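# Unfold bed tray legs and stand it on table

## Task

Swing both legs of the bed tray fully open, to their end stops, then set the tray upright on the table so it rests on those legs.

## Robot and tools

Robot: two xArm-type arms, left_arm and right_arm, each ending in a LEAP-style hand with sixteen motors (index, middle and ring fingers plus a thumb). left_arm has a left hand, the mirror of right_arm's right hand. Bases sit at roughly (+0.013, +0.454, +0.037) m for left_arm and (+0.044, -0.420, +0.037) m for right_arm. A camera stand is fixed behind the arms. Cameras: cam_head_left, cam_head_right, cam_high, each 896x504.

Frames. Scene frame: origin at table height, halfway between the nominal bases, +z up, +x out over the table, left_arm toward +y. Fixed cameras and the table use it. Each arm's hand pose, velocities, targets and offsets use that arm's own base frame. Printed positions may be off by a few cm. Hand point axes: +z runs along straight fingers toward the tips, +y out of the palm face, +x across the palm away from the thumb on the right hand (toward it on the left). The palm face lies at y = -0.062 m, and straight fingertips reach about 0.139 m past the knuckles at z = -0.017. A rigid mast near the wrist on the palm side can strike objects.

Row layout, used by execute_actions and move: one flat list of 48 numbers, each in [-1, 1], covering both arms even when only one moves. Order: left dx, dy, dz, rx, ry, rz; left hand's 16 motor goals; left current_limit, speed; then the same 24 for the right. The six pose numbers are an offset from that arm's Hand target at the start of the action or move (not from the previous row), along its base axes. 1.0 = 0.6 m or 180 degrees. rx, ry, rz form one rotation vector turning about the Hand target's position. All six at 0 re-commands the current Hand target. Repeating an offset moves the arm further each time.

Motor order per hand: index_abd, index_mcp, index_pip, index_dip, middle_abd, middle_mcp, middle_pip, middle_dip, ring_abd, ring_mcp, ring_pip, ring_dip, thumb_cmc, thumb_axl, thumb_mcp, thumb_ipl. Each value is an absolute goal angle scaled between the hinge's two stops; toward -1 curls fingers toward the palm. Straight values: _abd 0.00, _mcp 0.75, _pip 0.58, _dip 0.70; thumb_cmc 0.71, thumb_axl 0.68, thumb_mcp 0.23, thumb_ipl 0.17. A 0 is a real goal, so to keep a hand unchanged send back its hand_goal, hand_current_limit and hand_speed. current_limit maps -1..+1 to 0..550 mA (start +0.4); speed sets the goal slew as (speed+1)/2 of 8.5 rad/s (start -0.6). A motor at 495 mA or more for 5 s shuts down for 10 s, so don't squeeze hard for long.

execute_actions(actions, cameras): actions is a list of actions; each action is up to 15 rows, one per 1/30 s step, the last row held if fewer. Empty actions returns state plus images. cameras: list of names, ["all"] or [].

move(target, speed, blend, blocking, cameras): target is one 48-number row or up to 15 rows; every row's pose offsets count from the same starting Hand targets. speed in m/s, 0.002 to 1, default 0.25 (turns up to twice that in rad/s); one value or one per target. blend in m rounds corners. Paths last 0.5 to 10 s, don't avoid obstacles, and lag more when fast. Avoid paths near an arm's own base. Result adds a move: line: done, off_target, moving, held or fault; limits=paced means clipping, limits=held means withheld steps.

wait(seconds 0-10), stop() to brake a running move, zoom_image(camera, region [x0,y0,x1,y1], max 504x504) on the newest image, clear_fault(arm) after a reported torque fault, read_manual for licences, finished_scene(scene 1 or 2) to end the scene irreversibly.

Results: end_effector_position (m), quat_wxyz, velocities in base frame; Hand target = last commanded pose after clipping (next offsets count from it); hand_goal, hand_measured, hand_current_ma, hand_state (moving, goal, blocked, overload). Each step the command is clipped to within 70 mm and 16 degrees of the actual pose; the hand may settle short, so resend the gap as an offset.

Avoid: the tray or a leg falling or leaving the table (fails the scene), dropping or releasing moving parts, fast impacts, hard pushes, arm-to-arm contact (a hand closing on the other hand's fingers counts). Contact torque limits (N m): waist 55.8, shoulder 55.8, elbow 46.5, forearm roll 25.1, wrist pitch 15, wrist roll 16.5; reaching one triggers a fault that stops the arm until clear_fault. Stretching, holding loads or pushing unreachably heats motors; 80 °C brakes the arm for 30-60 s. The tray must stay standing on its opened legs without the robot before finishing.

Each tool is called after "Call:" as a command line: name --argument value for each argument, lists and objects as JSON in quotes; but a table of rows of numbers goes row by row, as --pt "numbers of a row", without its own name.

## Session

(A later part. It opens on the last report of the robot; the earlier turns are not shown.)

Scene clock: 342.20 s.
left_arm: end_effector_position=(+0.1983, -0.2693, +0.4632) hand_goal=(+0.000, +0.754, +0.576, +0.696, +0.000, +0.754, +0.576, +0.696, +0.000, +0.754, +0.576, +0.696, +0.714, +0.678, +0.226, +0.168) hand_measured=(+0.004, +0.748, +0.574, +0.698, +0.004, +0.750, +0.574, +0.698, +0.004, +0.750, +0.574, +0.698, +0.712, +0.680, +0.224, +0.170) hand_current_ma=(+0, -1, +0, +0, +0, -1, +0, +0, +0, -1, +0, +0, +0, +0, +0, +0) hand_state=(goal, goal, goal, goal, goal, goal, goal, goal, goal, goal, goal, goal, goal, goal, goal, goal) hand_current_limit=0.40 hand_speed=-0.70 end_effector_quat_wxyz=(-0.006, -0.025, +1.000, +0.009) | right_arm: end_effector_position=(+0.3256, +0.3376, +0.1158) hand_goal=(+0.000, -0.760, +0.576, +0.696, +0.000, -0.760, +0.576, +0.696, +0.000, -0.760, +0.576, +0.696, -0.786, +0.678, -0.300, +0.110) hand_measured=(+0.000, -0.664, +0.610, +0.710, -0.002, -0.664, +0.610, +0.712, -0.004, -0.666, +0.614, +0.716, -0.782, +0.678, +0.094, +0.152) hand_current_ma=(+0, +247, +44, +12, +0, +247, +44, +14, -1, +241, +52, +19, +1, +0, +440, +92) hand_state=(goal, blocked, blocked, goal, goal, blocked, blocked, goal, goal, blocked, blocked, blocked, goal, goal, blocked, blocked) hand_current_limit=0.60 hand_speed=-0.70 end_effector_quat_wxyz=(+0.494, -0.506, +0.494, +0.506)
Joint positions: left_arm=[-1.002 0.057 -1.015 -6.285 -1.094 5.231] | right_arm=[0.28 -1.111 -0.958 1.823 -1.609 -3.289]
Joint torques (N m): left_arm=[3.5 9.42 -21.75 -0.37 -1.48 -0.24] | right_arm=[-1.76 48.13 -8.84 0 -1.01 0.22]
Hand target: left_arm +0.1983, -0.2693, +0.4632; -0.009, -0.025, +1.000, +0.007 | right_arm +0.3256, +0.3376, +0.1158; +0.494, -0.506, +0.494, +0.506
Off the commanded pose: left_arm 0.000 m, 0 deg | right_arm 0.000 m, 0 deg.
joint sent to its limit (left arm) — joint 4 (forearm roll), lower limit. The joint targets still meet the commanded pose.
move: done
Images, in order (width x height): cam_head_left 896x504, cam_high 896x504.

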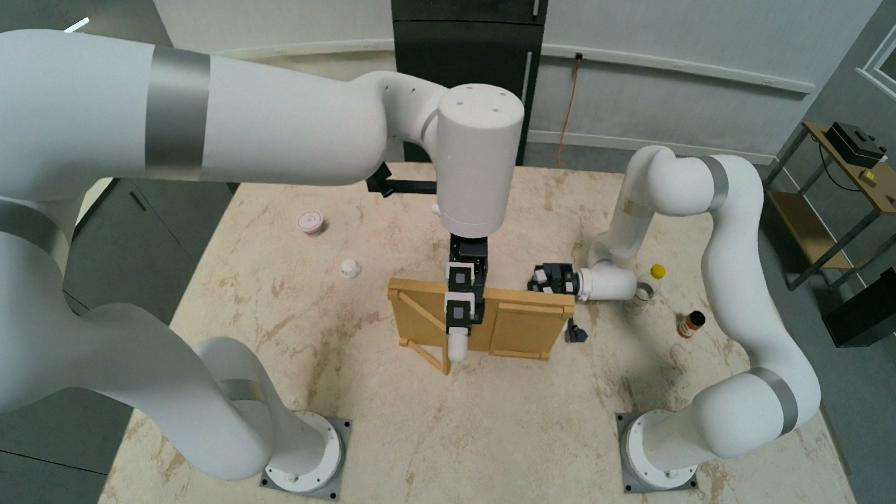

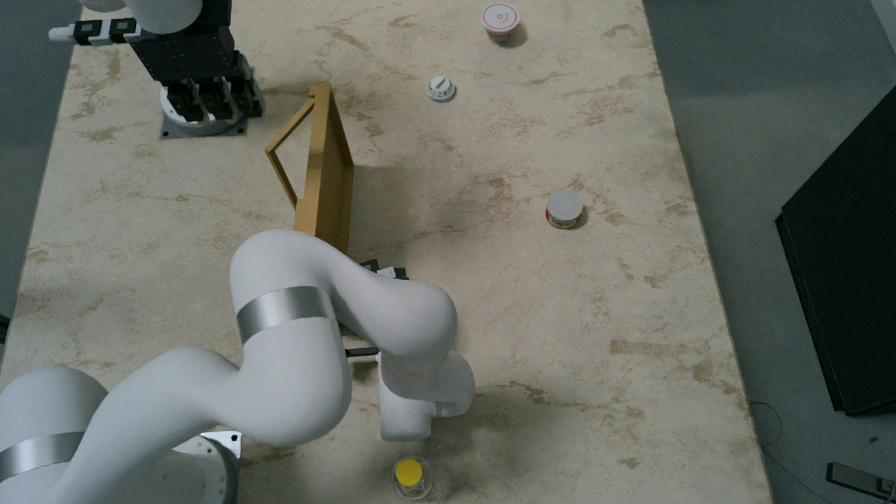

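Call:
move --target '[0.0,-0.035,-0.2333,0.022,0,0,0,0.754,0.576,0.696,0,0.754,0.576,0.696,0,0.754,0.576,0.696,0.714,0.678,0.226,0.168,0.4,-0.7,0,0,0,0,0,0,0,-0.76,0.576,0.696,0,-0.76,0.576,0.696,0,-0.76,0.576,0.696,-0.786,0.678,-0.3,0.11,0.6,-0.7]' --speed 0.15 --cameras '["all"]'

Call:
zoom_image --camera "cam_high" --region '[180, 60, 380, 300]'

Call:
zoom_image --camera "cam_head_left" --region '[370, 250, 600, 400]'

Scene clock: 363.57 s.
left_arm: end_effector_position=(+0.1983, -0.2903, +0.3232) hand_goal=(+0.000, +0.754, +0.576, +0.696, +0.000, +0.754, +0.576, +0.696, +0.000, +0.754, +0.576, +0.696, +0.714, +0.678, +0.226, +0.168) hand_measured=(+0.004, +0.750, +0.574, +0.698, +0.004, +0.752, +0.574, +0.698, +0.004, +0.750, +0.574, +0.698, +0.712, +0.680, +0.224, +0.168) hand_current_ma=(+0, -1, +0, +0, +0, +0, +0, +0, +0, +0, +0, +0, +0, +0, +0, +0) hand_state=(goal, goal, goal, goal, goal, goal, goal, goal, goal, goal, goal, goal, goal, goal, goal, goal) hand_current_limit=0.40 hand_speed=-0.70 end_effector_quat_wxyz=(-0.008, -0.026, +0.999, +0.042) | right_arm: end_effector_position=(+0.3256, +0.3376, +0.1158) hand_goal=(+0.000, -0.760, +0.576, +0.696, +0.000, -0.760, +0.576, +0.696, +0.000, -0.760, +0.576, +0.696, -0.786, +0.678, -0.300, +0.110) hand_measured=(+0.000, -0.664, +0.610, +0.710, -0.002, -0.664, +0.610, +0.712, -0.004, -0.666, +0.614, +0.716, -0.782, +0.678, +0.094, +0.152) hand_current_ma=(+0, +247, +44, +12, +0, +247, +44, +14, -1, +241, +52, +19, +1, +0, +440, +92) hand_state=(goal, blocked, blocked, goal, goal, blocked, blocked, goal, goal, blocked, blocked, blocked, goal, goal, blocked, blocked) hand_current_limit=0.60 hand_speed=-0.70 end_effector_quat_wxyz=(+0.494, -0.506, +0.494, +0.506)
Joint positions: left_arm=[-1.041 -0.146 -0.883 -6.248 -0.818 5.165] | right_arm=[0.28 -1.111 -0.958 1.823 -1.609 -3.289]
Joint torques (N m): left_arm=[-1.68 14.33 -17.16 0.94 0.59 -0.24] | right_arm=[-1.58 48.44 -8.81 0.52 -0.98 0.27]
Hand target: left_arm +0.1983, -0.2903, +0.3232; -0.008, -0.026, +0.999, +0.042 | right_arm +0.3256, +0.3376, +0.1158; +0.494, -0.506, +0.494, +0.506
Off the commanded pose: left_arm 0.000 m, 0 deg | right_arm 0.000 m, 0 deg.
move: done

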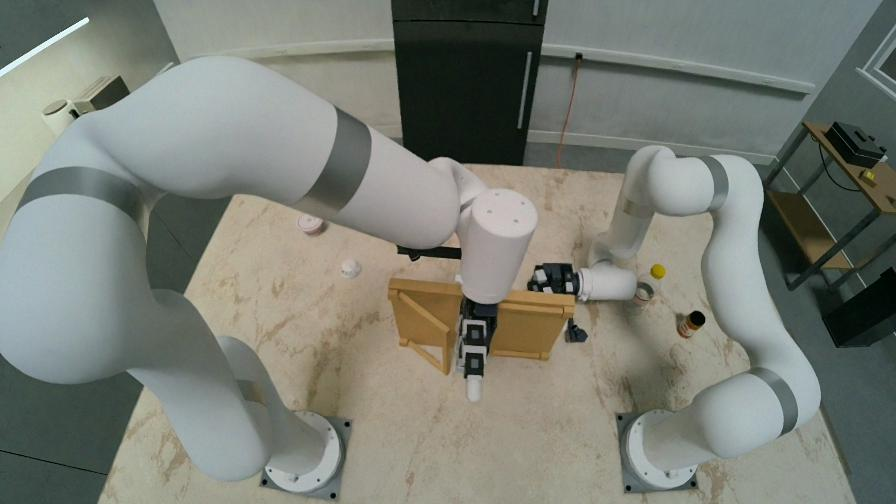

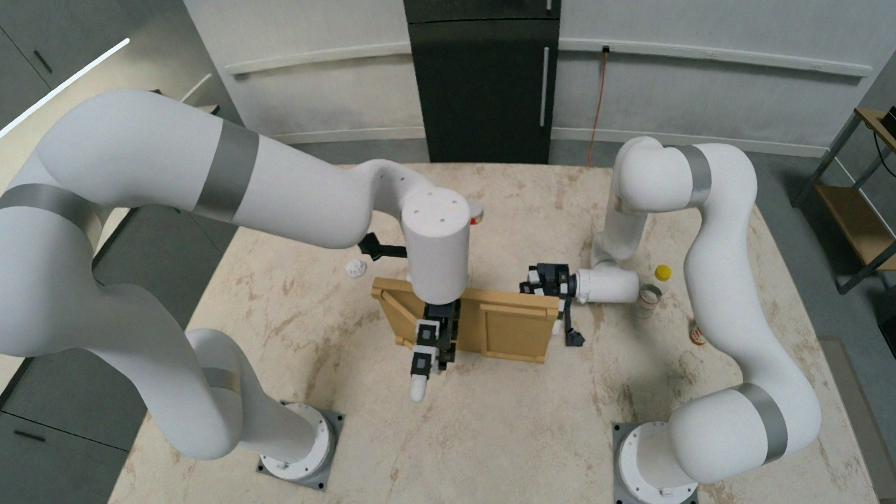

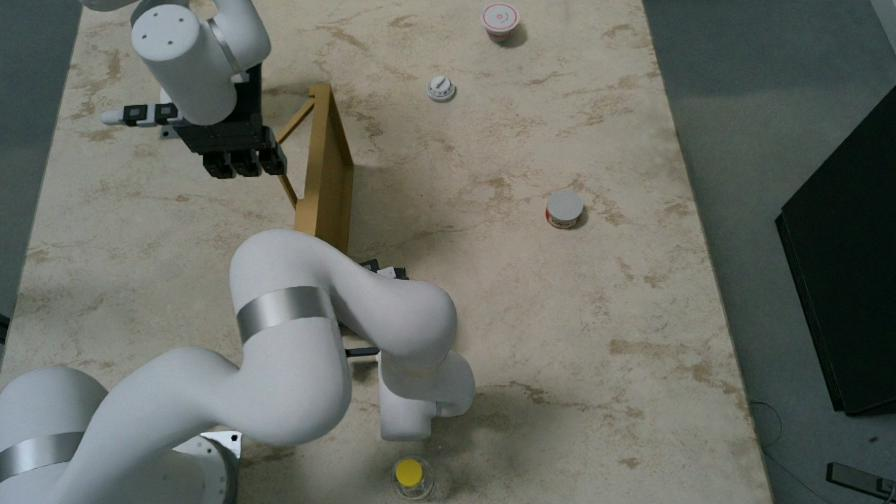

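Scaled by 2.100 from the camera's 896x504 image, which has a finer 1280x720 frame.

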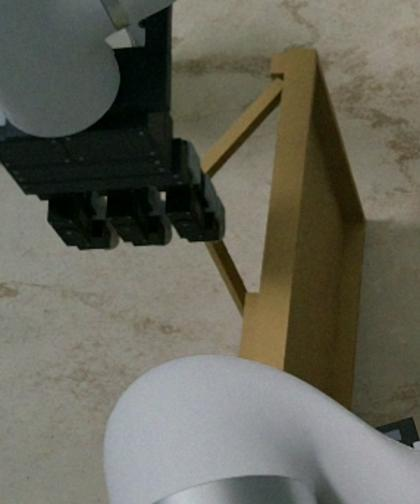

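Scaled by 2.191 from the camera's 896x504 image, which has a finer 1280x720 frame.

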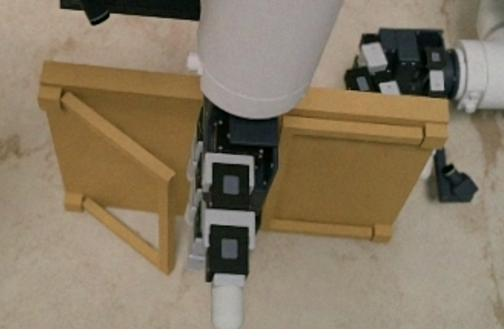

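Call:
move --pt "0 0 -0.1167 0 0 0 0 0.754 0.576 0.696 0 0.754 0.576 0.696 0 0.754 0.576 0.696 0.714 0.678 0.226 0.168 0.4 -0.7 0 0 0 0 0 0 0 -0.76 0.576 0.696 0 -0.76 0.576 0.696 0 -0.76 0.576 0.696 -0.786 0.678 -0.3 0.11 0.6 -0.7" --pt "-0.0198 0.0743 -0.1167 0 0 0 0 0.754 0.576 0.696 0 0.754 0.576 0.696 0 0.754 0.576 0.696 0.714 0.678 0.226 0.168 0.4 -0.7 0 0 0 0 0 0 0 -0.76 0.576 0.696 0 -0.76 0.576 0.696 0 -0.76 0.576 0.696 -0.786 0.678 -0.3 0.11 0.6 -0.7" --pt "-0.065 0.1558 -0.1167 0 0 0 0 0.754 0.576 0.696 0 0.754 0.576 0.696 0 0.754 0.576 0.696 0.714 0.678 0.226 0.168 0.4 -0.7 0 0 0 0 0 0 0 -0.76 0.576 0.696 0 -0.76 0.576 0.696 0 -0.76 0.576 0.696 -0.786 0.678 -0.3 0.11 0.6 -0.7" --speed '[0.1,0.05,0.05]' --cameras '["cam_high"]'

Call:
zoom_image --camera "cam_high" --region '[180, 60, 380, 300]'

Scene clock: 372.40 s.
left_arm: end_effector_position=(+0.1593, -0.1968, +0.2531) hand_goal=(+0.000, +0.754, +0.576, +0.696, +0.000, +0.754, +0.576, +0.696, +0.000, +0.754, +0.576, +0.696, +0.714, +0.678, +0.226, +0.168) hand_measured=(+0.004, +0.752, +0.574, +0.698, +0.004, +0.756, +0.578, +0.698, -0.010, +0.758, +0.578, +0.698, +0.712, +0.680, +0.224, +0.168) hand_current_ma=(+0, +0, +0, +0, +0, +0, +0, +0, -3, +1, +0, +0, +0, +0, +0, +0) hand_state=(goal, goal, goal, goal, goal, goal, goal, goal, goal, goal, goal, goal, goal, goal, goal, goal) hand_current_limit=0.40 hand_speed=-0.70 end_effector_quat_wxyz=(-0.008, -0.026, +0.999, +0.042) | right_arm: end_effector_position=(+0.3256, +0.3376, +0.1158) hand_goal=(+0.000, -0.760, +0.576, +0.696, +0.000, -0.760, +0.576, +0.696, +0.000, -0.760, +0.576, +0.696, -0.786, +0.678, -0.300, +0.110) hand_measured=(+0.000, -0.664, +0.610, +0.710, -0.002, -0.664, +0.610, +0.712, -0.004, -0.666, +0.614, +0.716, -0.782, +0.678, +0.094, +0.152) hand_current_ma=(+0, +245, +44, +12, +0, +243, +44, +14, -1, +235, +52, +19, +1, +0, +440, +98) hand_state=(goal, blocked, blocked, goal, goal, blocked, blocked, goal, goal, blocked, blocked, blocked, goal, goal, blocked, blocked) hand_current_limit=0.60 hand_speed=-0.70 end_effector_quat_wxyz=(+0.494, -0.506, +0.494, +0.506)
Joint positions: left_arm=[-1.003 -0.018 -0.556 -6.233 -0.618 5.187] | right_arm=[0.28 -1.111 -0.958 1.823 -1.609 -3.289]
Joint torques (N m): left_arm=[3.41 13.37 -14.77 1.08 0.08 0.2] | right_arm=[-1.31 48.3 -8.91 0.2 -0.9 0.21]
Hand target: left_arm +0.1593, -0.1968, +0.2532; -0.008, -0.026, +0.999, +0.042 | right_arm +0.3256, +0.3376, +0.1158; +0.494, -0.506, +0.494, +0.506
Off the commanded pose: left_arm 0.000 m, 0 deg | right_arm 0.000 m, 0 deg.
move: done
Images, in order (width x height): cam_high 896x504.

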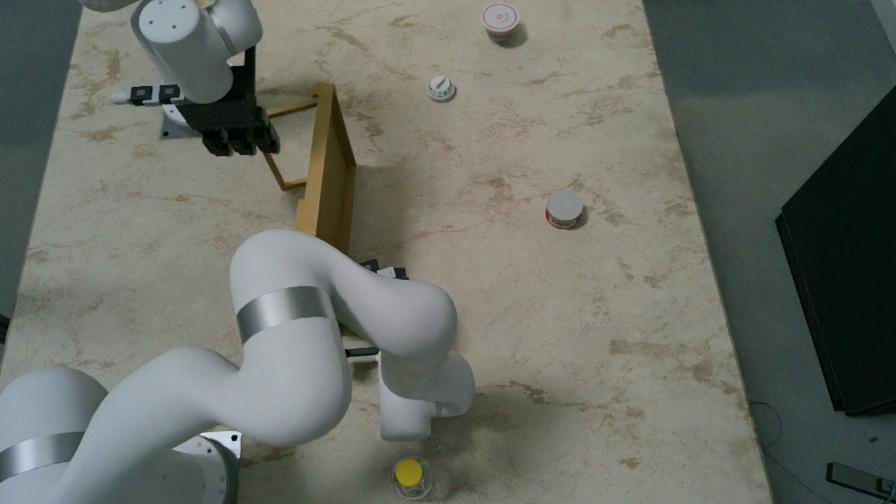

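Scaled by 2.100 from the camera's 896x504 image, which has a finer 1280x720 frame.

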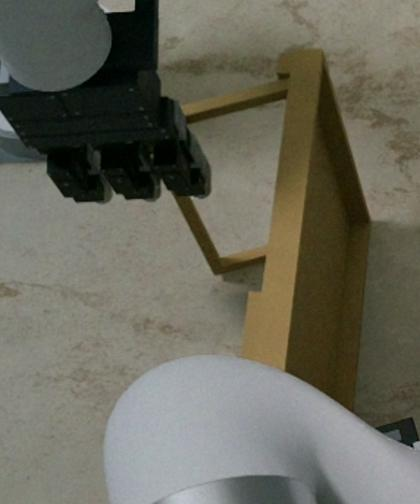

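Call:
move --pt "-0.0258 0.0573 0 0 0 0 0 0.754 0.576 0.696 0 0.754 0.576 0.696 0 0.754 0.576 0.696 0.714 0.678 0.226 0.168 0.4 -0.7 0 0 0 0 0 0 0 -0.76 0.576 0.696 0 -0.76 0.576 0.696 0 -0.76 0.576 0.696 -0.786 0.678 -0.3 0.11 0.6 -0.7" --speed 0.05 --cameras '["cam_high"]'

Call:
zoom_image --camera "cam_high" --region '[180, 60, 380, 300]'

Scene clock: 376.17 s.
left_arm: end_effector_position=(+0.1438, -0.1624, +0.2532) hand_goal=(+0.000, +0.754, +0.576, +0.696, +0.000, +0.754, +0.576, +0.696, +0.000, +0.754, +0.576, +0.696, +0.714, +0.678, +0.226, +0.168) hand_measured=(+0.004, +0.752, +0.574, +0.698, +0.004, +0.756, +0.578, +0.698, -0.018, +0.758, +0.576, +0.698, +0.712, +0.680, +0.224, +0.168) hand_current_ma=(+0, +0, +0, +0, +0, +0, +0, +0, -7, +1, +0, +0, +0, +0, +0, +0) hand_state=(goal, goal, goal, goal, goal, goal, goal, goal, goal, goal, goal, goal, goal, goal, goal, goal) hand_current_limit=0.40 hand_speed=-0.70 end_effector_quat_wxyz=(-0.008, -0.026, +0.999, +0.042) | right_arm: end_effector_position=(+0.3256, +0.3376, +0.1158) hand_goal=(+0.000, -0.760, +0.576, +0.696, +0.000, -0.760, +0.576, +0.696, +0.000, -0.760, +0.576, +0.696, -0.786, +0.678, -0.300, +0.110) hand_measured=(+0.000, -0.664, +0.610, +0.710, +0.002, -0.664, +0.610, +0.712, -0.002, -0.666, +0.614, +0.716, -0.780, +0.678, +0.094, +0.152) hand_current_ma=(+0, +244, +44, +12, +0, +242, +44, +14, +0, +234, +52, +19, +3, +0, +440, +98) hand_state=(goal, blocked, blocked, goal, goal, blocked, blocked, goal, goal, blocked, blocked, blocked, goal, goal, blocked, blocked) hand_current_limit=0.60 hand_speed=-0.70 end_effector_quat_wxyz=(+0.494, -0.506, +0.494, +0.506)
Joint positions: left_arm=[-0.986 0.08 -0.461 -6.231 -0.621 5.203] | right_arm=[0.28 -1.111 -0.958 1.823 -1.609 -3.289]
Joint torques (N m): left_arm=[3.68 10.4 -15.03 0.62 -2.2 0.19] | right_arm=[-1.8 47.63 -8.94 0.19 -0.89 0.31]
Hand target: left_arm +0.1438, -0.1624, +0.2532; -0.008, -0.026, +0.999, +0.042 | right_arm +0.3256, +0.3376, +0.1158; +0.494, -0.506, +0.494, +0.506
Off the commanded pose: left_arm 0.000 m, 0 deg | right_arm 0.000 m, 0 deg.
move: done
Images, in order (width x height): cam_high 896x504.

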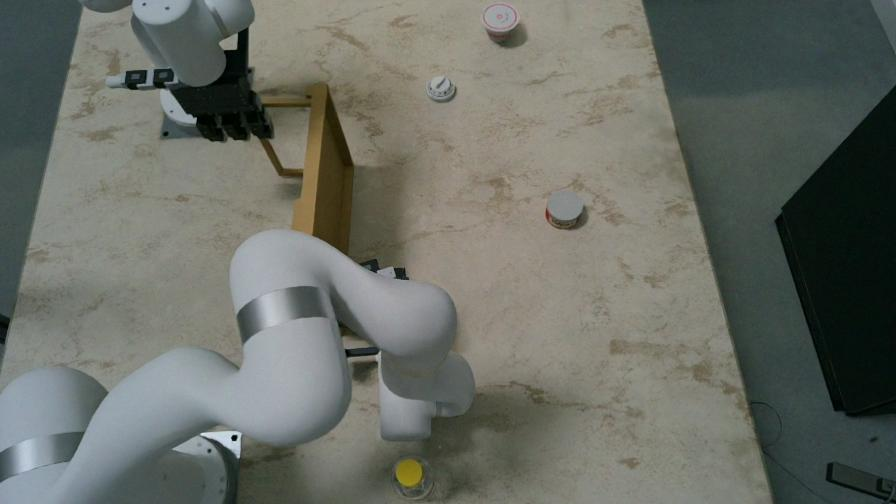

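Scaled by 2.100 from the camera's 896x504 image, which has a finer 1280x720 frame.

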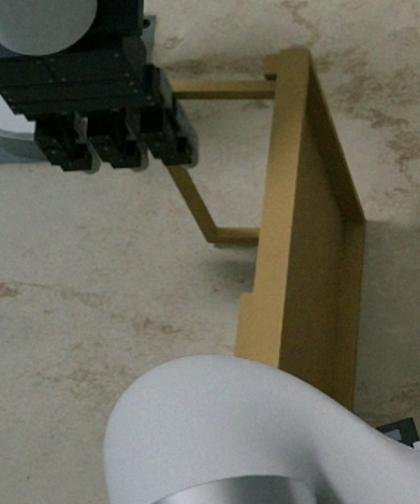

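Call:
move --pt "-0.0117 0.033 0 0 0 0 0 0.754 0.576 0.696 0 0.754 0.576 0.696 0 0.754 0.576 0.696 0.714 0.678 0.226 0.168 0.4 -0.7 0 0 0 0 0 0 0 -0.76 0.576 0.696 0 -0.76 0.576 0.696 0 -0.76 0.576 0.696 -0.786 0.678 -0.3 0.11 0.6 -0.7" --speed 0.04 --cameras '["cam_high"]'

Call:
zoom_image --camera "cam_high" --region '[180, 60, 380, 300]'

Scene clock: 379.37 s.
left_arm: end_effector_position=(+0.1368, -0.1426, +0.2532) hand_goal=(+0.000, +0.754, +0.576, +0.696, +0.000, +0.754, +0.576, +0.696, +0.000, +0.754, +0.576, +0.696, +0.714, +0.678, +0.226, +0.168) hand_measured=(+0.004, +0.752, +0.574, +0.698, +0.004, +0.756, +0.578, +0.698, -0.004, +0.758, +0.576, +0.698, +0.712, +0.680, +0.224, +0.168) hand_current_ma=(+0, +0, +0, +0, +0, +0, +0, +0, +0, +1, +0, +0, +0, +0, +0, +0) hand_state=(goal, goal, goal, goal, goal, goal, goal, goal, goal, goal, goal, goal, goal, goal, goal, goal) hand_current_limit=0.40 hand_speed=-0.70 end_effector_quat_wxyz=(-0.008, -0.026, +0.999, +0.042) | right_arm: end_effector_position=(+0.3256, +0.3376, +0.1158) hand_goal=(+0.000, -0.760, +0.576, +0.696, +0.000, -0.760, +0.576, +0.696, +0.000, -0.760, +0.576, +0.696, -0.786, +0.678, -0.300, +0.110) hand_measured=(+0.000, -0.664, +0.610, +0.710, +0.002, -0.664, +0.610, +0.712, +0.000, -0.666, +0.614, +0.716, -0.780, +0.678, +0.094, +0.152) hand_current_ma=(+0, +244, +44, +12, +1, +242, +44, +14, +0, +234, +52, +19, +3, +0, +440, +98) hand_state=(goal, blocked, blocked, goal, goal, blocked, blocked, goal, goal, blocked, blocked, blocked, goal, goal, blocked, blocked) hand_current_limit=0.60 hand_speed=-0.70 end_effector_quat_wxyz=(+0.494, -0.506, +0.494, +0.506)
Joint positions: left_arm=[-0.969 0.138 -0.41 -6.229 -0.628 5.218] | right_arm=[0.28 -1.111 -0.958 1.823 -1.609 -3.289]
Joint torques (N m): left_arm=[3.18 9.25 -15.16 0.99 -1.87 0.17] | right_arm=[-1.65 47.84 -9.27 -0.05 -0.99 0.26]
Hand target: left_arm +0.1368, -0.1426, +0.2532; -0.008, -0.026, +0.999, +0.042 | right_arm +0.3256, +0.3376, +0.1158; +0.494, -0.506, +0.494, +0.506
Off the commanded pose: left_arm 0.000 m, 0 deg | right_arm 0.000 m, 0 deg.
move: done
Images, in order (width x height): cam_high 896x504.

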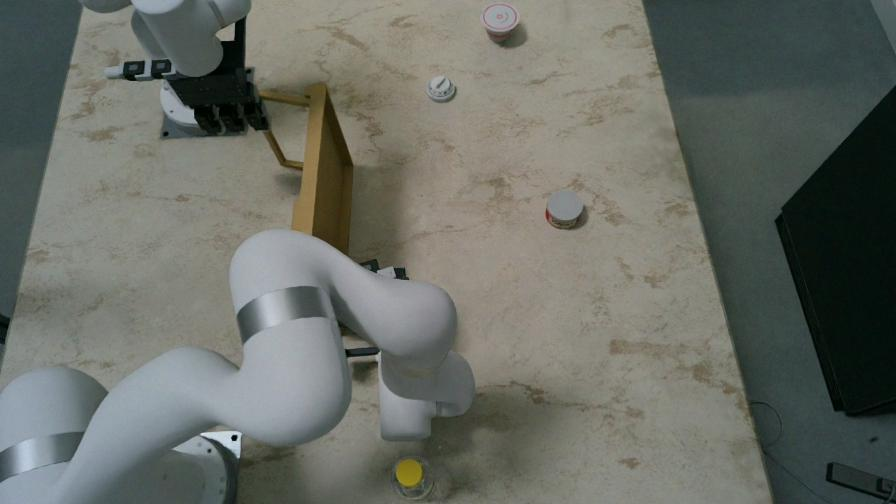

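Scaled by 2.100 from the camera's 896x504 image, which has a finer 1280x720 frame.

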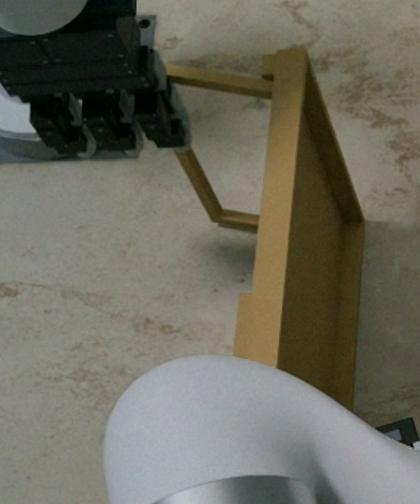

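Call:
move --pt "0.0 0.025 0 0 0 0 0 0.754 0.576 0.696 0 0.754 0.576 0.696 0 0.754 0.576 0.696 0.714 0.678 0.226 0.168 0.4 -0.7 0 0 0 0 0 0 0 -0.76 0.576 0.696 0 -0.76 0.576 0.696 0 -0.76 0.576 0.696 -0.786 0.678 -0.3 0.11 0.6 -0.7" --speed 0.04 --cameras '["cam_high"]'

Call:
zoom_image --camera "cam_high" --region '[180, 60, 380, 300]'

Scene clock: 382.23 s.
left_arm: end_effector_position=(+0.1368, -0.1277, +0.2532) hand_goal=(+0.000, +0.754, +0.576, +0.696, +0.000, +0.754, +0.576, +0.696, +0.000, +0.754, +0.576, +0.696, +0.714, +0.678, +0.226, +0.168) hand_measured=(+0.004, +0.752, +0.574, +0.698, +0.004, +0.756, +0.578, +0.698, -0.004, +0.790, +0.580, +0.698, +0.712, +0.680, +0.224, +0.168) hand_current_ma=(+0, +0, +0, +0, +0, +0, +0, +0, +0, +34, +1, +0, +0, +0, +0, +0) hand_state=(goal, goal, goal, goal, goal, goal, goal, goal, goal, blocked, goal, goal, goal, goal, goal, goal) hand_current_limit=0.40 hand_speed=-0.70 end_effector_quat_wxyz=(-0.008, -0.026, +0.999, +0.042) | right_arm: end_effector_position=(+0.3256, +0.3376, +0.1158) hand_goal=(+0.000, -0.760, +0.576, +0.696, +0.000, -0.760, +0.576, +0.696, +0.000, -0.760, +0.576, +0.696, -0.786, +0.678, -0.300, +0.110) hand_measured=(-0.004, -0.664, +0.610, +0.710, -0.002, -0.664, +0.610, +0.712, -0.004, -0.666, +0.614, +0.716, -0.782, +0.678, +0.094, +0.152) hand_current_ma=(-1, +244, +44, +12, +0, +242, +44, +14, -1, +234, +52, +19, +1, +0, +440, +98) hand_state=(goal, blocked, blocked, goal, goal, blocked, blocked, goal, goal, blocked, blocked, blocked, goal, goal, blocked, blocked) hand_current_limit=0.60 hand_speed=-0.70 end_effector_quat_wxyz=(+0.494, -0.506, +0.494, +0.506)
Joint positions: left_arm=[-0.939 0.174 -0.38 -6.226 -0.633 5.245] | right_arm=[0.28 -1.111 -0.958 1.823 -1.609 -3.289]
Joint torques (N m): left_arm=[4.53 7.96 -13.22 0.94 -3.2 0.02] | right_arm=[-1.55 48.04 -9.03 0.32 -0.87 0.16]
Hand target: left_arm +0.1368, -0.1276, +0.2532; -0.008, -0.026, +0.999, +0.042 | right_arm +0.3256, +0.3376, +0.1158; +0.494, -0.506, +0.494, +0.506
Off the commanded pose: left_arm 0.000 m, 0 deg | right_arm 0.000 m, 0 deg.
move: done
Images, in order (width x height): cam_high 896x504.

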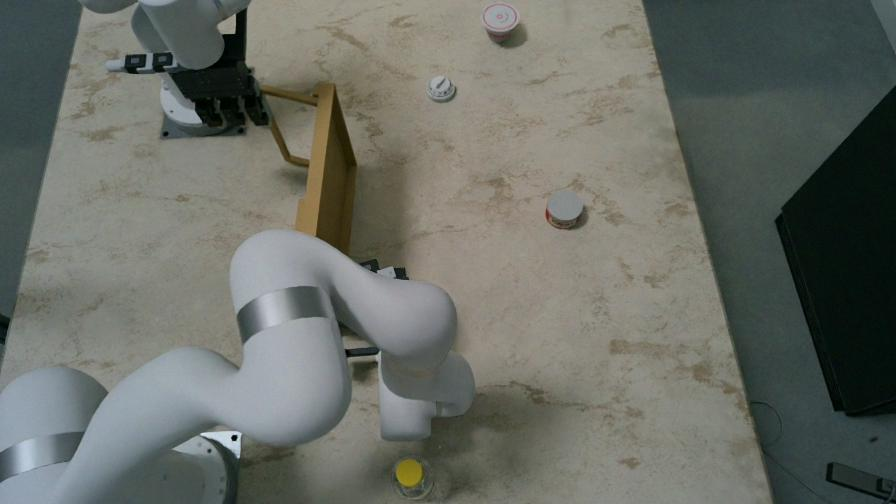

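Scaled by 2.100 from the camera's 896x504 image, which has a finer 1280x720 frame.

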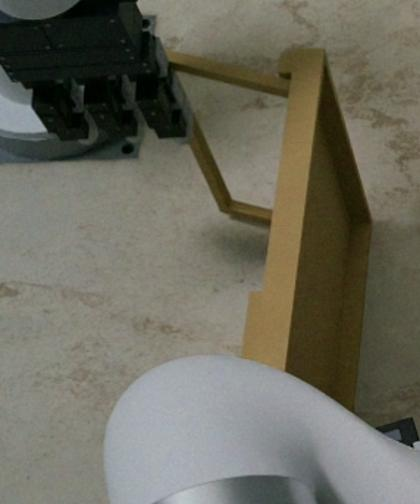

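Call:
move --pt "0.002 -0.05 0.0 0 0 0 0 0.754 0.576 0.696 0 0.754 0.576 0.696 0 0.754 0.576 0.696 0.714 0.678 0.226 0.168 0.4 -0.7 0 0 0 0 0 0 0 -0.76 0.576 0.696 0 -0.76 0.576 0.696 0 -0.76 0.576 0.696 -0.786 0.678 -0.3 0.11 0.6 -0.7" --pt "0.002 -0.05 0.35 0 0 0 0 0.754 0.576 0.696 0 0.754 0.576 0.696 0 0.754 0.576 0.696 0.714 0.678 0.226 0.168 0.4 -0.7 0 0 0 0 0 0 0 -0.76 0.576 0.696 0 -0.76 0.576 0.696 0 -0.76 0.576 0.696 -0.786 0.678 -0.3 0.11 0.6 -0.7" --speed '[0.05,0.2]'

Scene clock: 400.70 s.
left_arm: end_effector_position=(+0.1380, -0.1576, +0.4631) hand_goal=(+0.000, +0.754, +0.576, +0.696, +0.000, +0.754, +0.576, +0.696, +0.000, +0.754, +0.576, +0.696, +0.714, +0.678, +0.226, +0.168) hand_measured=(+0.002, +0.752, +0.574, +0.698, +0.004, +0.756, +0.578, +0.698, -0.004, +0.756, +0.578, +0.698, +0.712, +0.680, +0.224, +0.168) hand_current_ma=(+0, +0, +0, +0, +0, +0, +0, +0, +0, +0, +0, +0, +0, +0, +0, +0) hand_state=(goal, goal, goal, goal, goal, goal, goal, goal, goal, goal, goal, goal, goal, goal, goal, goal) hand_current_limit=0.40 hand_speed=-0.70 end_effector_quat_wxyz=(-0.008, -0.026, +0.999, +0.042) | right_arm: end_effector_position=(+0.3256, +0.3376, +0.1158) hand_goal=(+0.000, -0.760, +0.576, +0.696, +0.000, -0.760, +0.576, +0.696, +0.000, -0.760, +0.576, +0.696, -0.786, +0.678, -0.300, +0.110) hand_measured=(-0.004, -0.664, +0.610, +0.710, -0.002, -0.664, +0.610, +0.712, -0.004, -0.666, +0.614, +0.716, -0.782, +0.678, +0.094, +0.152) hand_current_ma=(-1, +244, +44, +12, +0, +242, +44, +14, -1, +234, +52, +19, +1, +0, +440, +98) hand_state=(goal, blocked, blocked, goal, goal, blocked, blocked, goal, goal, blocked, blocked, blocked, goal, goal, blocked, blocked) hand_current_limit=0.60 hand_speed=-0.70 end_effector_quat_wxyz=(+0.494, -0.506, +0.494, +0.506)
Joint positions: left_arm=[-0.993 0.364 -0.749 -6.251 -1.193 5.226] | right_arm=[0.28 -1.111 -0.958 1.823 -1.609 -3.289]
Joint torques (N m): left_arm=[-1.71 4.93 -21.88 0 -1.63 0.25] | right_arm=[-0.9 46.96 -9.3 -0.13 -0.96 0.22]
Hand target: left_arm +0.1380, -0.1576, +0.4632; -0.008, -0.026, +0.999, +0.042 | right_arm +0.3256, +0.3376, +0.1158; +0.494, -0.506, +0.494, +0.506
Off the commanded pose: left_arm 0.000 m, 0 deg | right_arm 0.000 m, 0 deg.
move: done

Call:
move --pt "0.156 -0.027 0.02 0 -0.25 0 0 0.754 0.576 0.696 0 0.754 0.576 0.696 0 0.754 0.576 0.696 0.714 0.678 0.226 0.168 0.4 -0.7 0 0 0 0 0 0 0 -0.4 0.576 0.696 0 -0.4 0.576 0.696 0 -0.4 0.576 0.696 -0.786 0.678 0.168 0.11 0.5 -0.7" --pt "0.313 -0.054 0.033 0 -0.5 0 0 0.754 0.576 0.696 0 0.754 0.576 0.696 0 0.754 0.576 0.696 0.714 0.678 0.226 0.168 0.4 -0.7 0 0 0 0 0 0 0 -0.4 0.576 0.696 0 -0.4 0.576 0.696 0 -0.4 0.576 0.696 -0.786 0.678 0.168 0.11 0.5 -0.7" --speed 0.2 --cameras '["all"]'

Scene clock: 408.70 s.
left_arm: end_effector_position=(+0.3258, -0.1900, +0.4830) hand_goal=(+0.000, +0.754, +0.576, +0.696, +0.000, +0.754, +0.576, +0.696, +0.000, +0.754, +0.576, +0.696, +0.714, +0.678, +0.226, +0.168) hand_measured=(+0.002, +0.752, +0.574, +0.698, +0.004, +0.756, +0.578, +0.698, +0.002, +0.756, +0.578, +0.698, +0.712, +0.680, +0.224, +0.168) hand_current_ma=(+0, +0, +0, +0, +0, +0, +0, +0, +0, +0, +0, +0, +0, +0, +0, +0) hand_state=(goal, goal, goal, goal, goal, goal, goal, goal, goal, goal, goal, goal, goal, goal, goal, goal) hand_current_limit=0.40 hand_speed=-0.70 end_effector_quat_wxyz=(+0.700, -0.048, +0.712, +0.011) | right_arm: end_effector_position=(+0.3256, +0.3376, +0.1158) hand_goal=(+0.000, -0.400, +0.576, +0.696, +0.000, -0.400, +0.576, +0.696, +0.000, -0.400, +0.576, +0.696, -0.786, +0.678, +0.168, +0.110) hand_measured=(-0.004, -0.402, +0.578, +0.698, -0.002, -0.402, +0.578, +0.698, -0.004, -0.402, +0.578, +0.698, -0.792, +0.678, +0.166, +0.112) hand_current_ma=(-1, -1, +1, +1, +0, -1, +1, +1, -1, -1, +1, +1, -3, +0, +0, +1) hand_state=(goal, goal, goal, goal, goal, goal, goal, goal, goal, goal, goal, goal, goal, goal, goal, goal) hand_current_limit=0.50 hand_speed=-0.70 end_effector_quat_wxyz=(+0.494, -0.506, +0.494, +0.506)
Joint positions: left_arm=[-1.198 0.19 -0.5 -4.498 -1.373 3.763] | right_arm=[0.28 -1.111 -0.958 1.823 -1.609 -3.289]
Joint torques (N m): left_arm=[3.53 4.21 -17.91 1.34 -3.31 -0.2] | right_arm=[-0.91 46.55 -9.29 0.21 -0.97 0.14]
Hand target: left_arm +0.3258, -0.1900, +0.4830; +0.700, -0.048, +0.712, +0.011 | right_arm +0.3256, +0.3376, +0.1158; +0.494, -0.506, +0.494, +0.506
Off the commanded pose: left_arm 0.000 m, 0 deg | right_arm 0.000 m, 0 deg.
move: done

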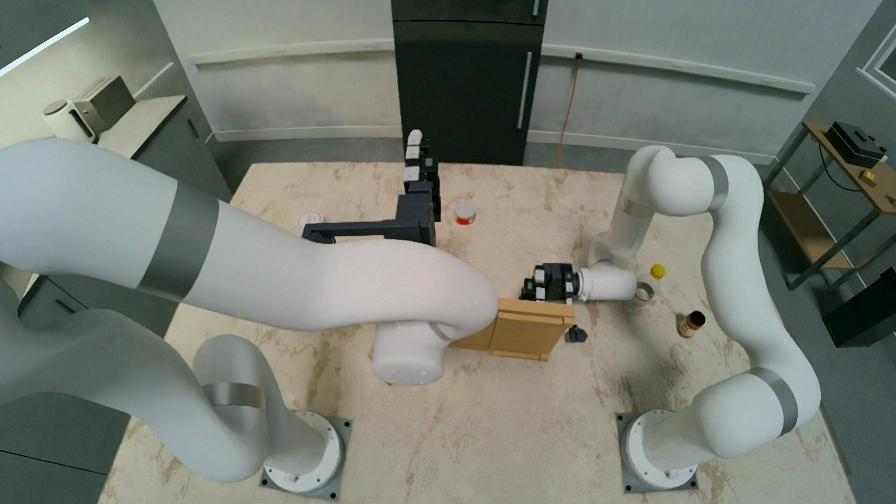

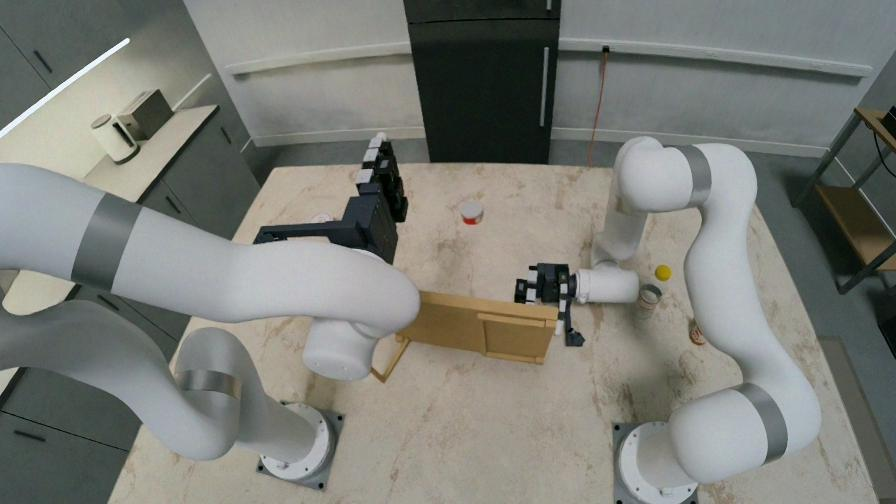

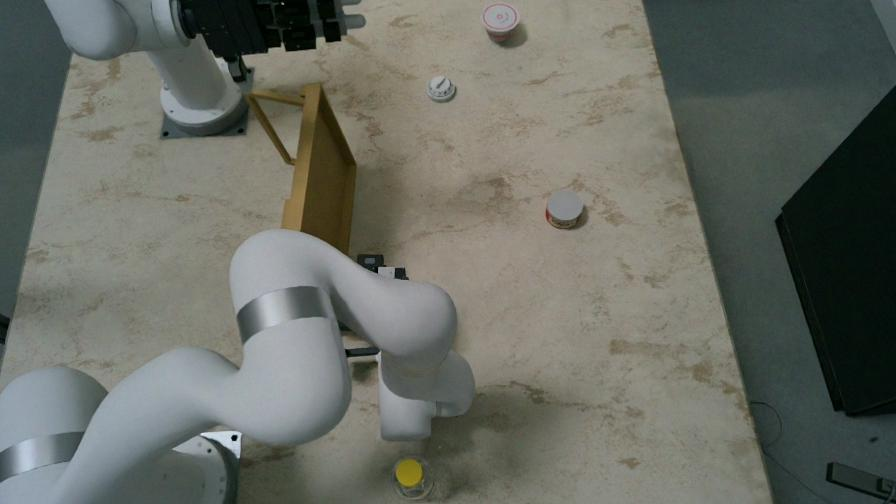

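Call:
move --pt "0.2188 -0.0408 0 -0.4002 0.3448 -0.3971 0 -0.274 0.576 0.696 0 -0.274 0.576 0.696 0 -0.274 0.576 0.696 -0.786 0.678 0.168 0.11 0.4 -0.7 0.0833 0.0017 0 0 0 0 0 -0.274 0.576 0.696 0 -0.274 0.576 0.696 0 -0.274 0.576 0.696 -0.786 0.678 0.168 0.11 0.5 -0.7" --pt "0.2188 -0.0408 0 -0.4002 0.3448 -0.3971 0 -0.274 0.576 0.696 0 -0.274 0.576 0.696 0 -0.274 0.576 0.696 -0.786 0.678 0.168 0.11 0.4 -0.7 0.0833 0.0017 0.6 0 0 0 0 -0.274 0.576 0.696 0 -0.274 0.576 0.696 0 -0.274 0.576 0.696 -0.786 0.678 0.168 0.11 0.5 -0.7" --speed '[0.2,0.2]' --cameras '["all"]'

Scene clock: 436.93 s.
left_arm: end_effector_position=(+0.4571, -0.2145, +0.4830) hand_goal=(+0.000, -0.274, +0.576, +0.696, +0.000, -0.274, +0.576, +0.696, +0.000, -0.274, +0.576, +0.696, -0.786, +0.678, +0.168, +0.110) hand_measured=(+0.002, -0.276, +0.574, +0.698, +0.004, -0.276, +0.578, +0.698, +0.002, -0.276, +0.578, +0.698, -0.780, +0.680, +0.168, +0.112) hand_current_ma=(+0, +0, +0, +0, +0, +0, +0, +0, +0, +0, +0, +0, +1, +0, +0, +0) hand_state=(goal, goal, goal, goal, goal, goal, goal, goal, goal, goal, goal, goal, goal, goal, goal, goal) hand_current_limit=0.40 hand_speed=-0.70 end_effector_quat_wxyz=(+0.017, -0.016, +0.707, -0.707) | right_arm: end_effector_position=(+0.3756, +0.3386, +0.4757) hand_goal=(+0.000, -0.274, +0.576, +0.696, +0.000, -0.274, +0.576, +0.696, +0.000, -0.274, +0.576, +0.696, -0.786, +0.678, +0.168, +0.110) hand_measured=(-0.004, -0.276, +0.578, +0.698, -0.002, -0.276, +0.578, +0.698, -0.004, -0.276, +0.578, +0.698, -0.794, +0.678, +0.166, +0.112) hand_current_ma=(-1, -1, +1, +1, +0, -1, +0, +1, -1, -1, +1, +1, -4, +0, +0, +1) hand_state=(goal, goal, goal, goal, goal, goal, goal, goal, goal, goal, goal, goal, goal, goal, goal, goal) hand_current_limit=0.50 hand_speed=-0.70 end_effector_quat_wxyz=(+0.493, -0.506, +0.494, +0.506)
Joint positions: left_arm=[0.013 -0.145 -0.962 -1.593 -1.547 0.755] | right_arm=[0.254 -0.331 -0.896 1.764 -1.449 -2.589]
Joint torques (N m): left_arm=[2.69 13.38 -20.66 -0.14 -1.39 -0.07] | right_arm=[-4.25 41.8 -26.54 0.09 -0.72 0.53]
Hand target: left_arm +0.4571, -0.2145, +0.4830; +0.017, -0.016, +0.707, -0.707 | right_arm +0.3756, +0.3386, +0.4758; +0.494, -0.506, +0.494, +0.506
Off the commanded pose: left_arm 0.000 m, 0 deg | right_arm 0.000 m, 0 deg.
move: done; limits=paced

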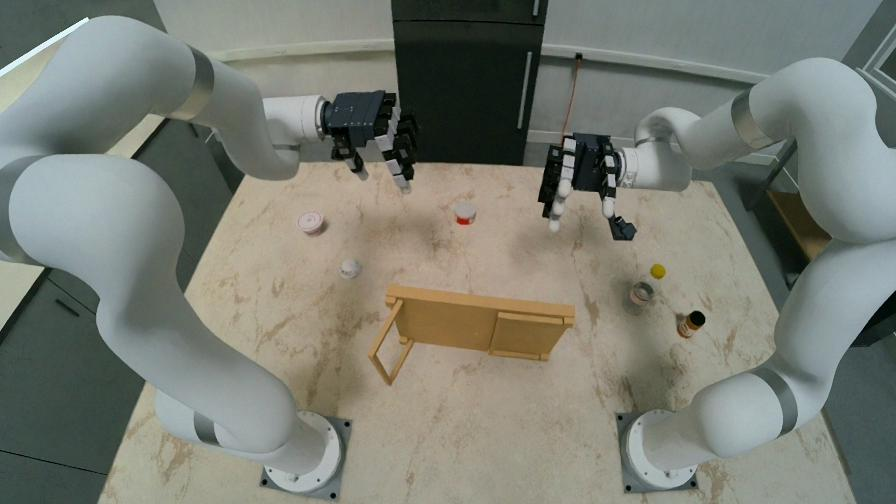

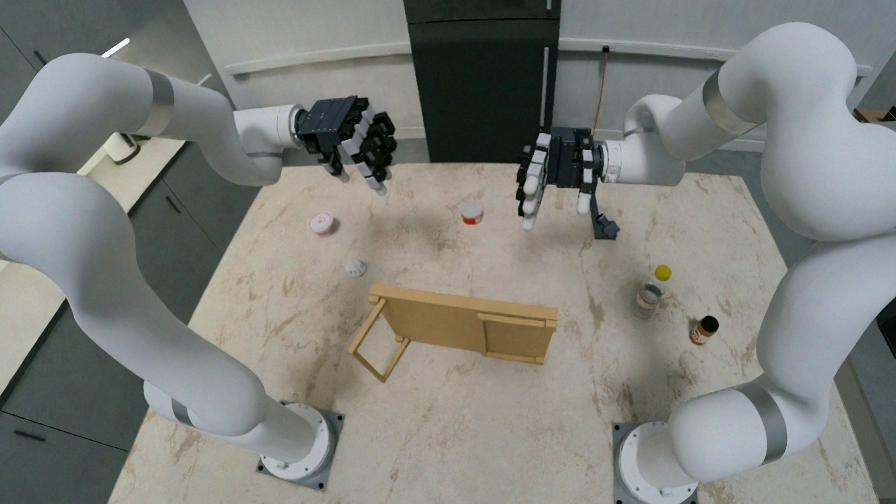

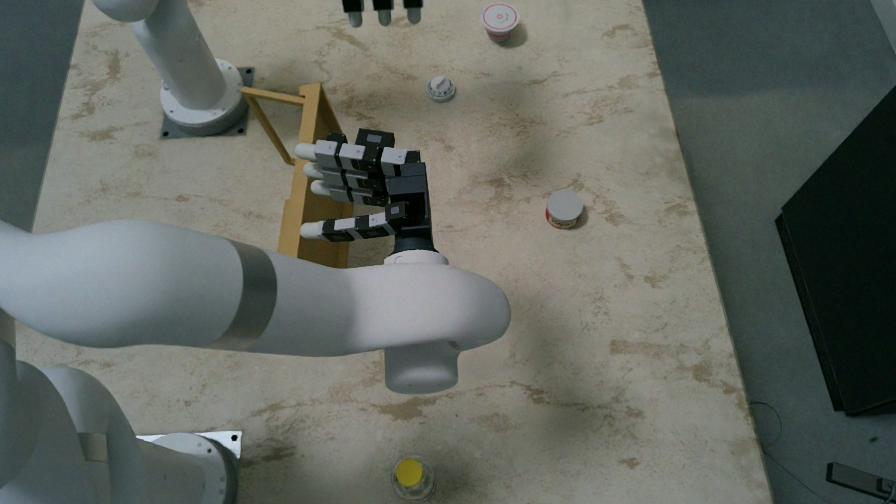

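Call:
zoom_image --camera "cam_high" --region '[220, 60, 400, 280]'

Call:
zoom_image --camera "cam_head_left" --region '[350, 270, 600, 400]'

Scaled by 2.291 from the camera's 896x504 image, which has a finer 1280x720 frame.

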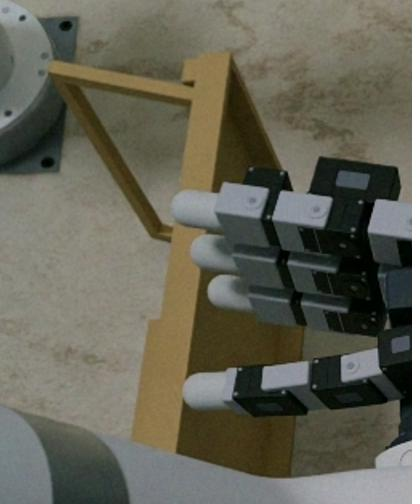

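Scaled by 2.016 from the camera's 896x504 image, which has a finer 1280x720 frame.

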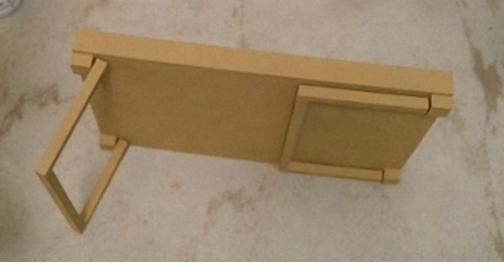

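Call:
move --pt "0.0212 -0.0675 0 -0.003 0.5006 -0.0212 0 -0.274 0.576 0.696 0 -0.274 0.576 0.696 0 -0.274 0.576 0.696 -0.786 0.678 0.168 0.11 0.4 -0.7 -0.2123 -0.1208 0 0.01265 -0.49985 0 0 -0.274 0.576 0.696 0 -0.274 0.576 0.696 0 -0.274 0.576 0.696 -0.786 0.678 0.168 0.11 0.5 -0.7" --pt "0.0212 -0.0675 -0.6033 -0.003 0.5006 -0.0212 0 -0.274 0.576 0.696 0 -0.274 0.576 0.696 0 -0.274 0.576 0.696 -0.786 0.678 0.168 0.11 0.4 -0.7 -0.2123 -0.1208 0 0.01265 -0.49985 0 0 -0.274 0.576 0.696 0 -0.274 0.576 0.696 0 -0.274 0.576 0.696 -0.786 0.678 0.168 0.11 0.5 -0.7" --speed '[0.25,0.2]' --cameras '["all"]'

Call:
zoom_image --camera "cam_high" --region '[220, 40, 440, 280]'

Scene clock: 467.03 s.
left_arm: end_effector_position=(+0.4698, -0.2550, +0.1210) hand_goal=(+0.000, -0.274, +0.576, +0.696, +0.000, -0.274, +0.576, +0.696, +0.000, -0.274, +0.576, +0.696, -0.786, +0.678, +0.168, +0.110) hand_measured=(-0.002, -0.276, +0.574, +0.698, -0.002, -0.276, +0.578, +0.698, -0.002, -0.276, +0.578, +0.698, -0.794, +0.680, +0.168, +0.112) hand_current_ma=(+0, +0, +0, +0, +0, +0, +0, +0, +0, +0, +0, +0, -2, +0, +0, +0) hand_state=(goal, goal, goal, goal, goal, goal, goal, goal, goal, goal, goal, goal, goal, goal, goal, goal) hand_current_limit=0.40 hand_speed=-0.70 end_effector_quat_wxyz=(+0.510, +0.490, -0.508, +0.491) | right_arm: end_effector_position=(+0.2482, +0.2661, +0.4758) hand_goal=(+0.000, -0.274, +0.576, +0.696, +0.000, -0.274, +0.576, +0.696, +0.000, -0.274, +0.576, +0.696, -0.786, +0.678, +0.168, +0.110) hand_measured=(-0.004, -0.276, +0.578, +0.698, -0.002, -0.276, +0.578, +0.698, -0.002, -0.276, +0.578, +0.698, -0.786, +0.678, +0.166, +0.112) hand_current_ma=(-1, -1, +0, +1, +0, -1, +0, +1, -1, -1, +0, +1, +0, +0, +0, +1) hand_state=(goal, goal, goal, goal, goal, goal, goal, goal, goal, goal, goal, goal, goal, goal, goal, goal) hand_current_limit=0.50 hand_speed=-0.70 end_effector_quat_wxyz=(+0.707, -0.707, -0.009, +0.009)
Joint positions: left_arm=[-0.068 -1.207 -1.326 -1.602 -1.569 -0.12] | right_arm=[0.168 0.365 -0.487 1.665 -1.464 -3.865]
Joint torques (N m): left_arm=[-2.41 28.95 -12.28 0.19 -3.75 -0.04] | right_arm=[-3.47 15.08 -23.41 0.44 -1.45 -0.49]
Hand target: left_arm +0.4698, -0.2550, +0.1210; +0.510, +0.490, -0.508, +0.491 | right_arm +0.2482, +0.2661, +0.4758; +0.707, -0.707, -0.009, +0.009
Off the commanded pose: left_arm 0.000 m, 0 deg | right_arm 0.000 m, 0 deg.
move: done

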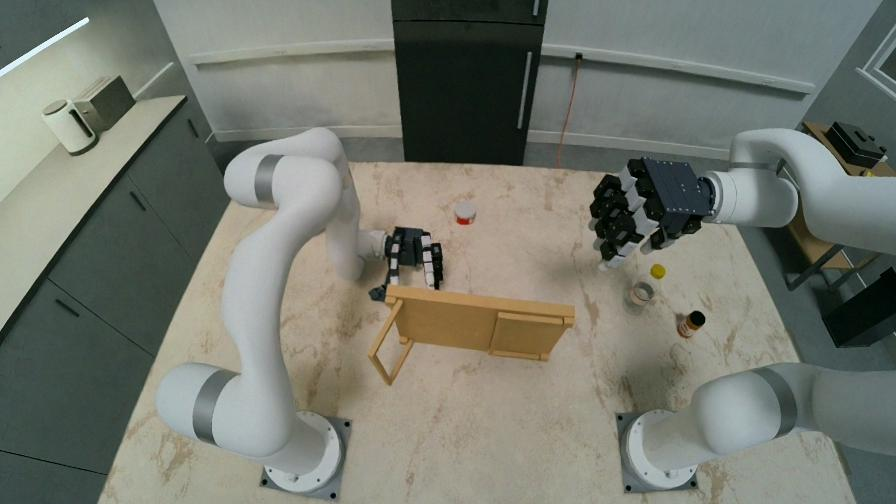

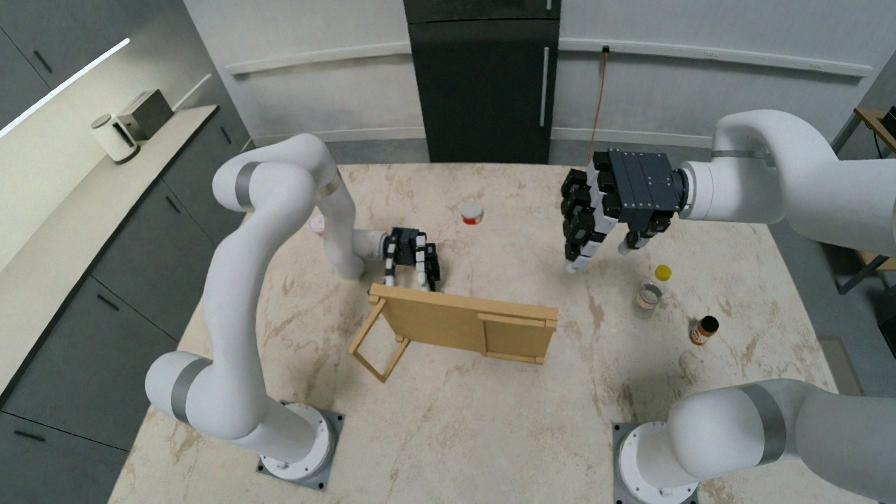

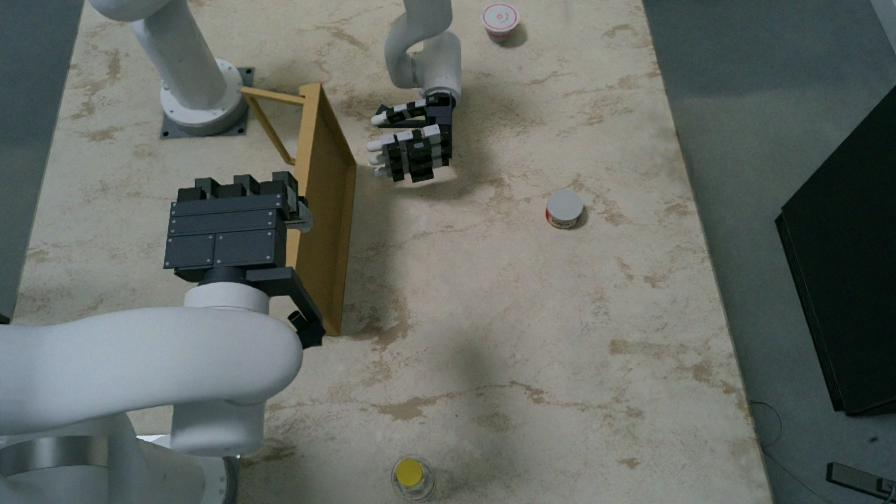

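Scaled by 2.100 from the camera's 896x504 image, which has a finer 1280x720 frame.

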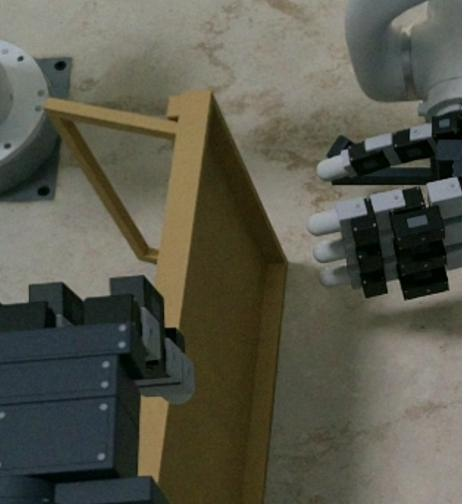

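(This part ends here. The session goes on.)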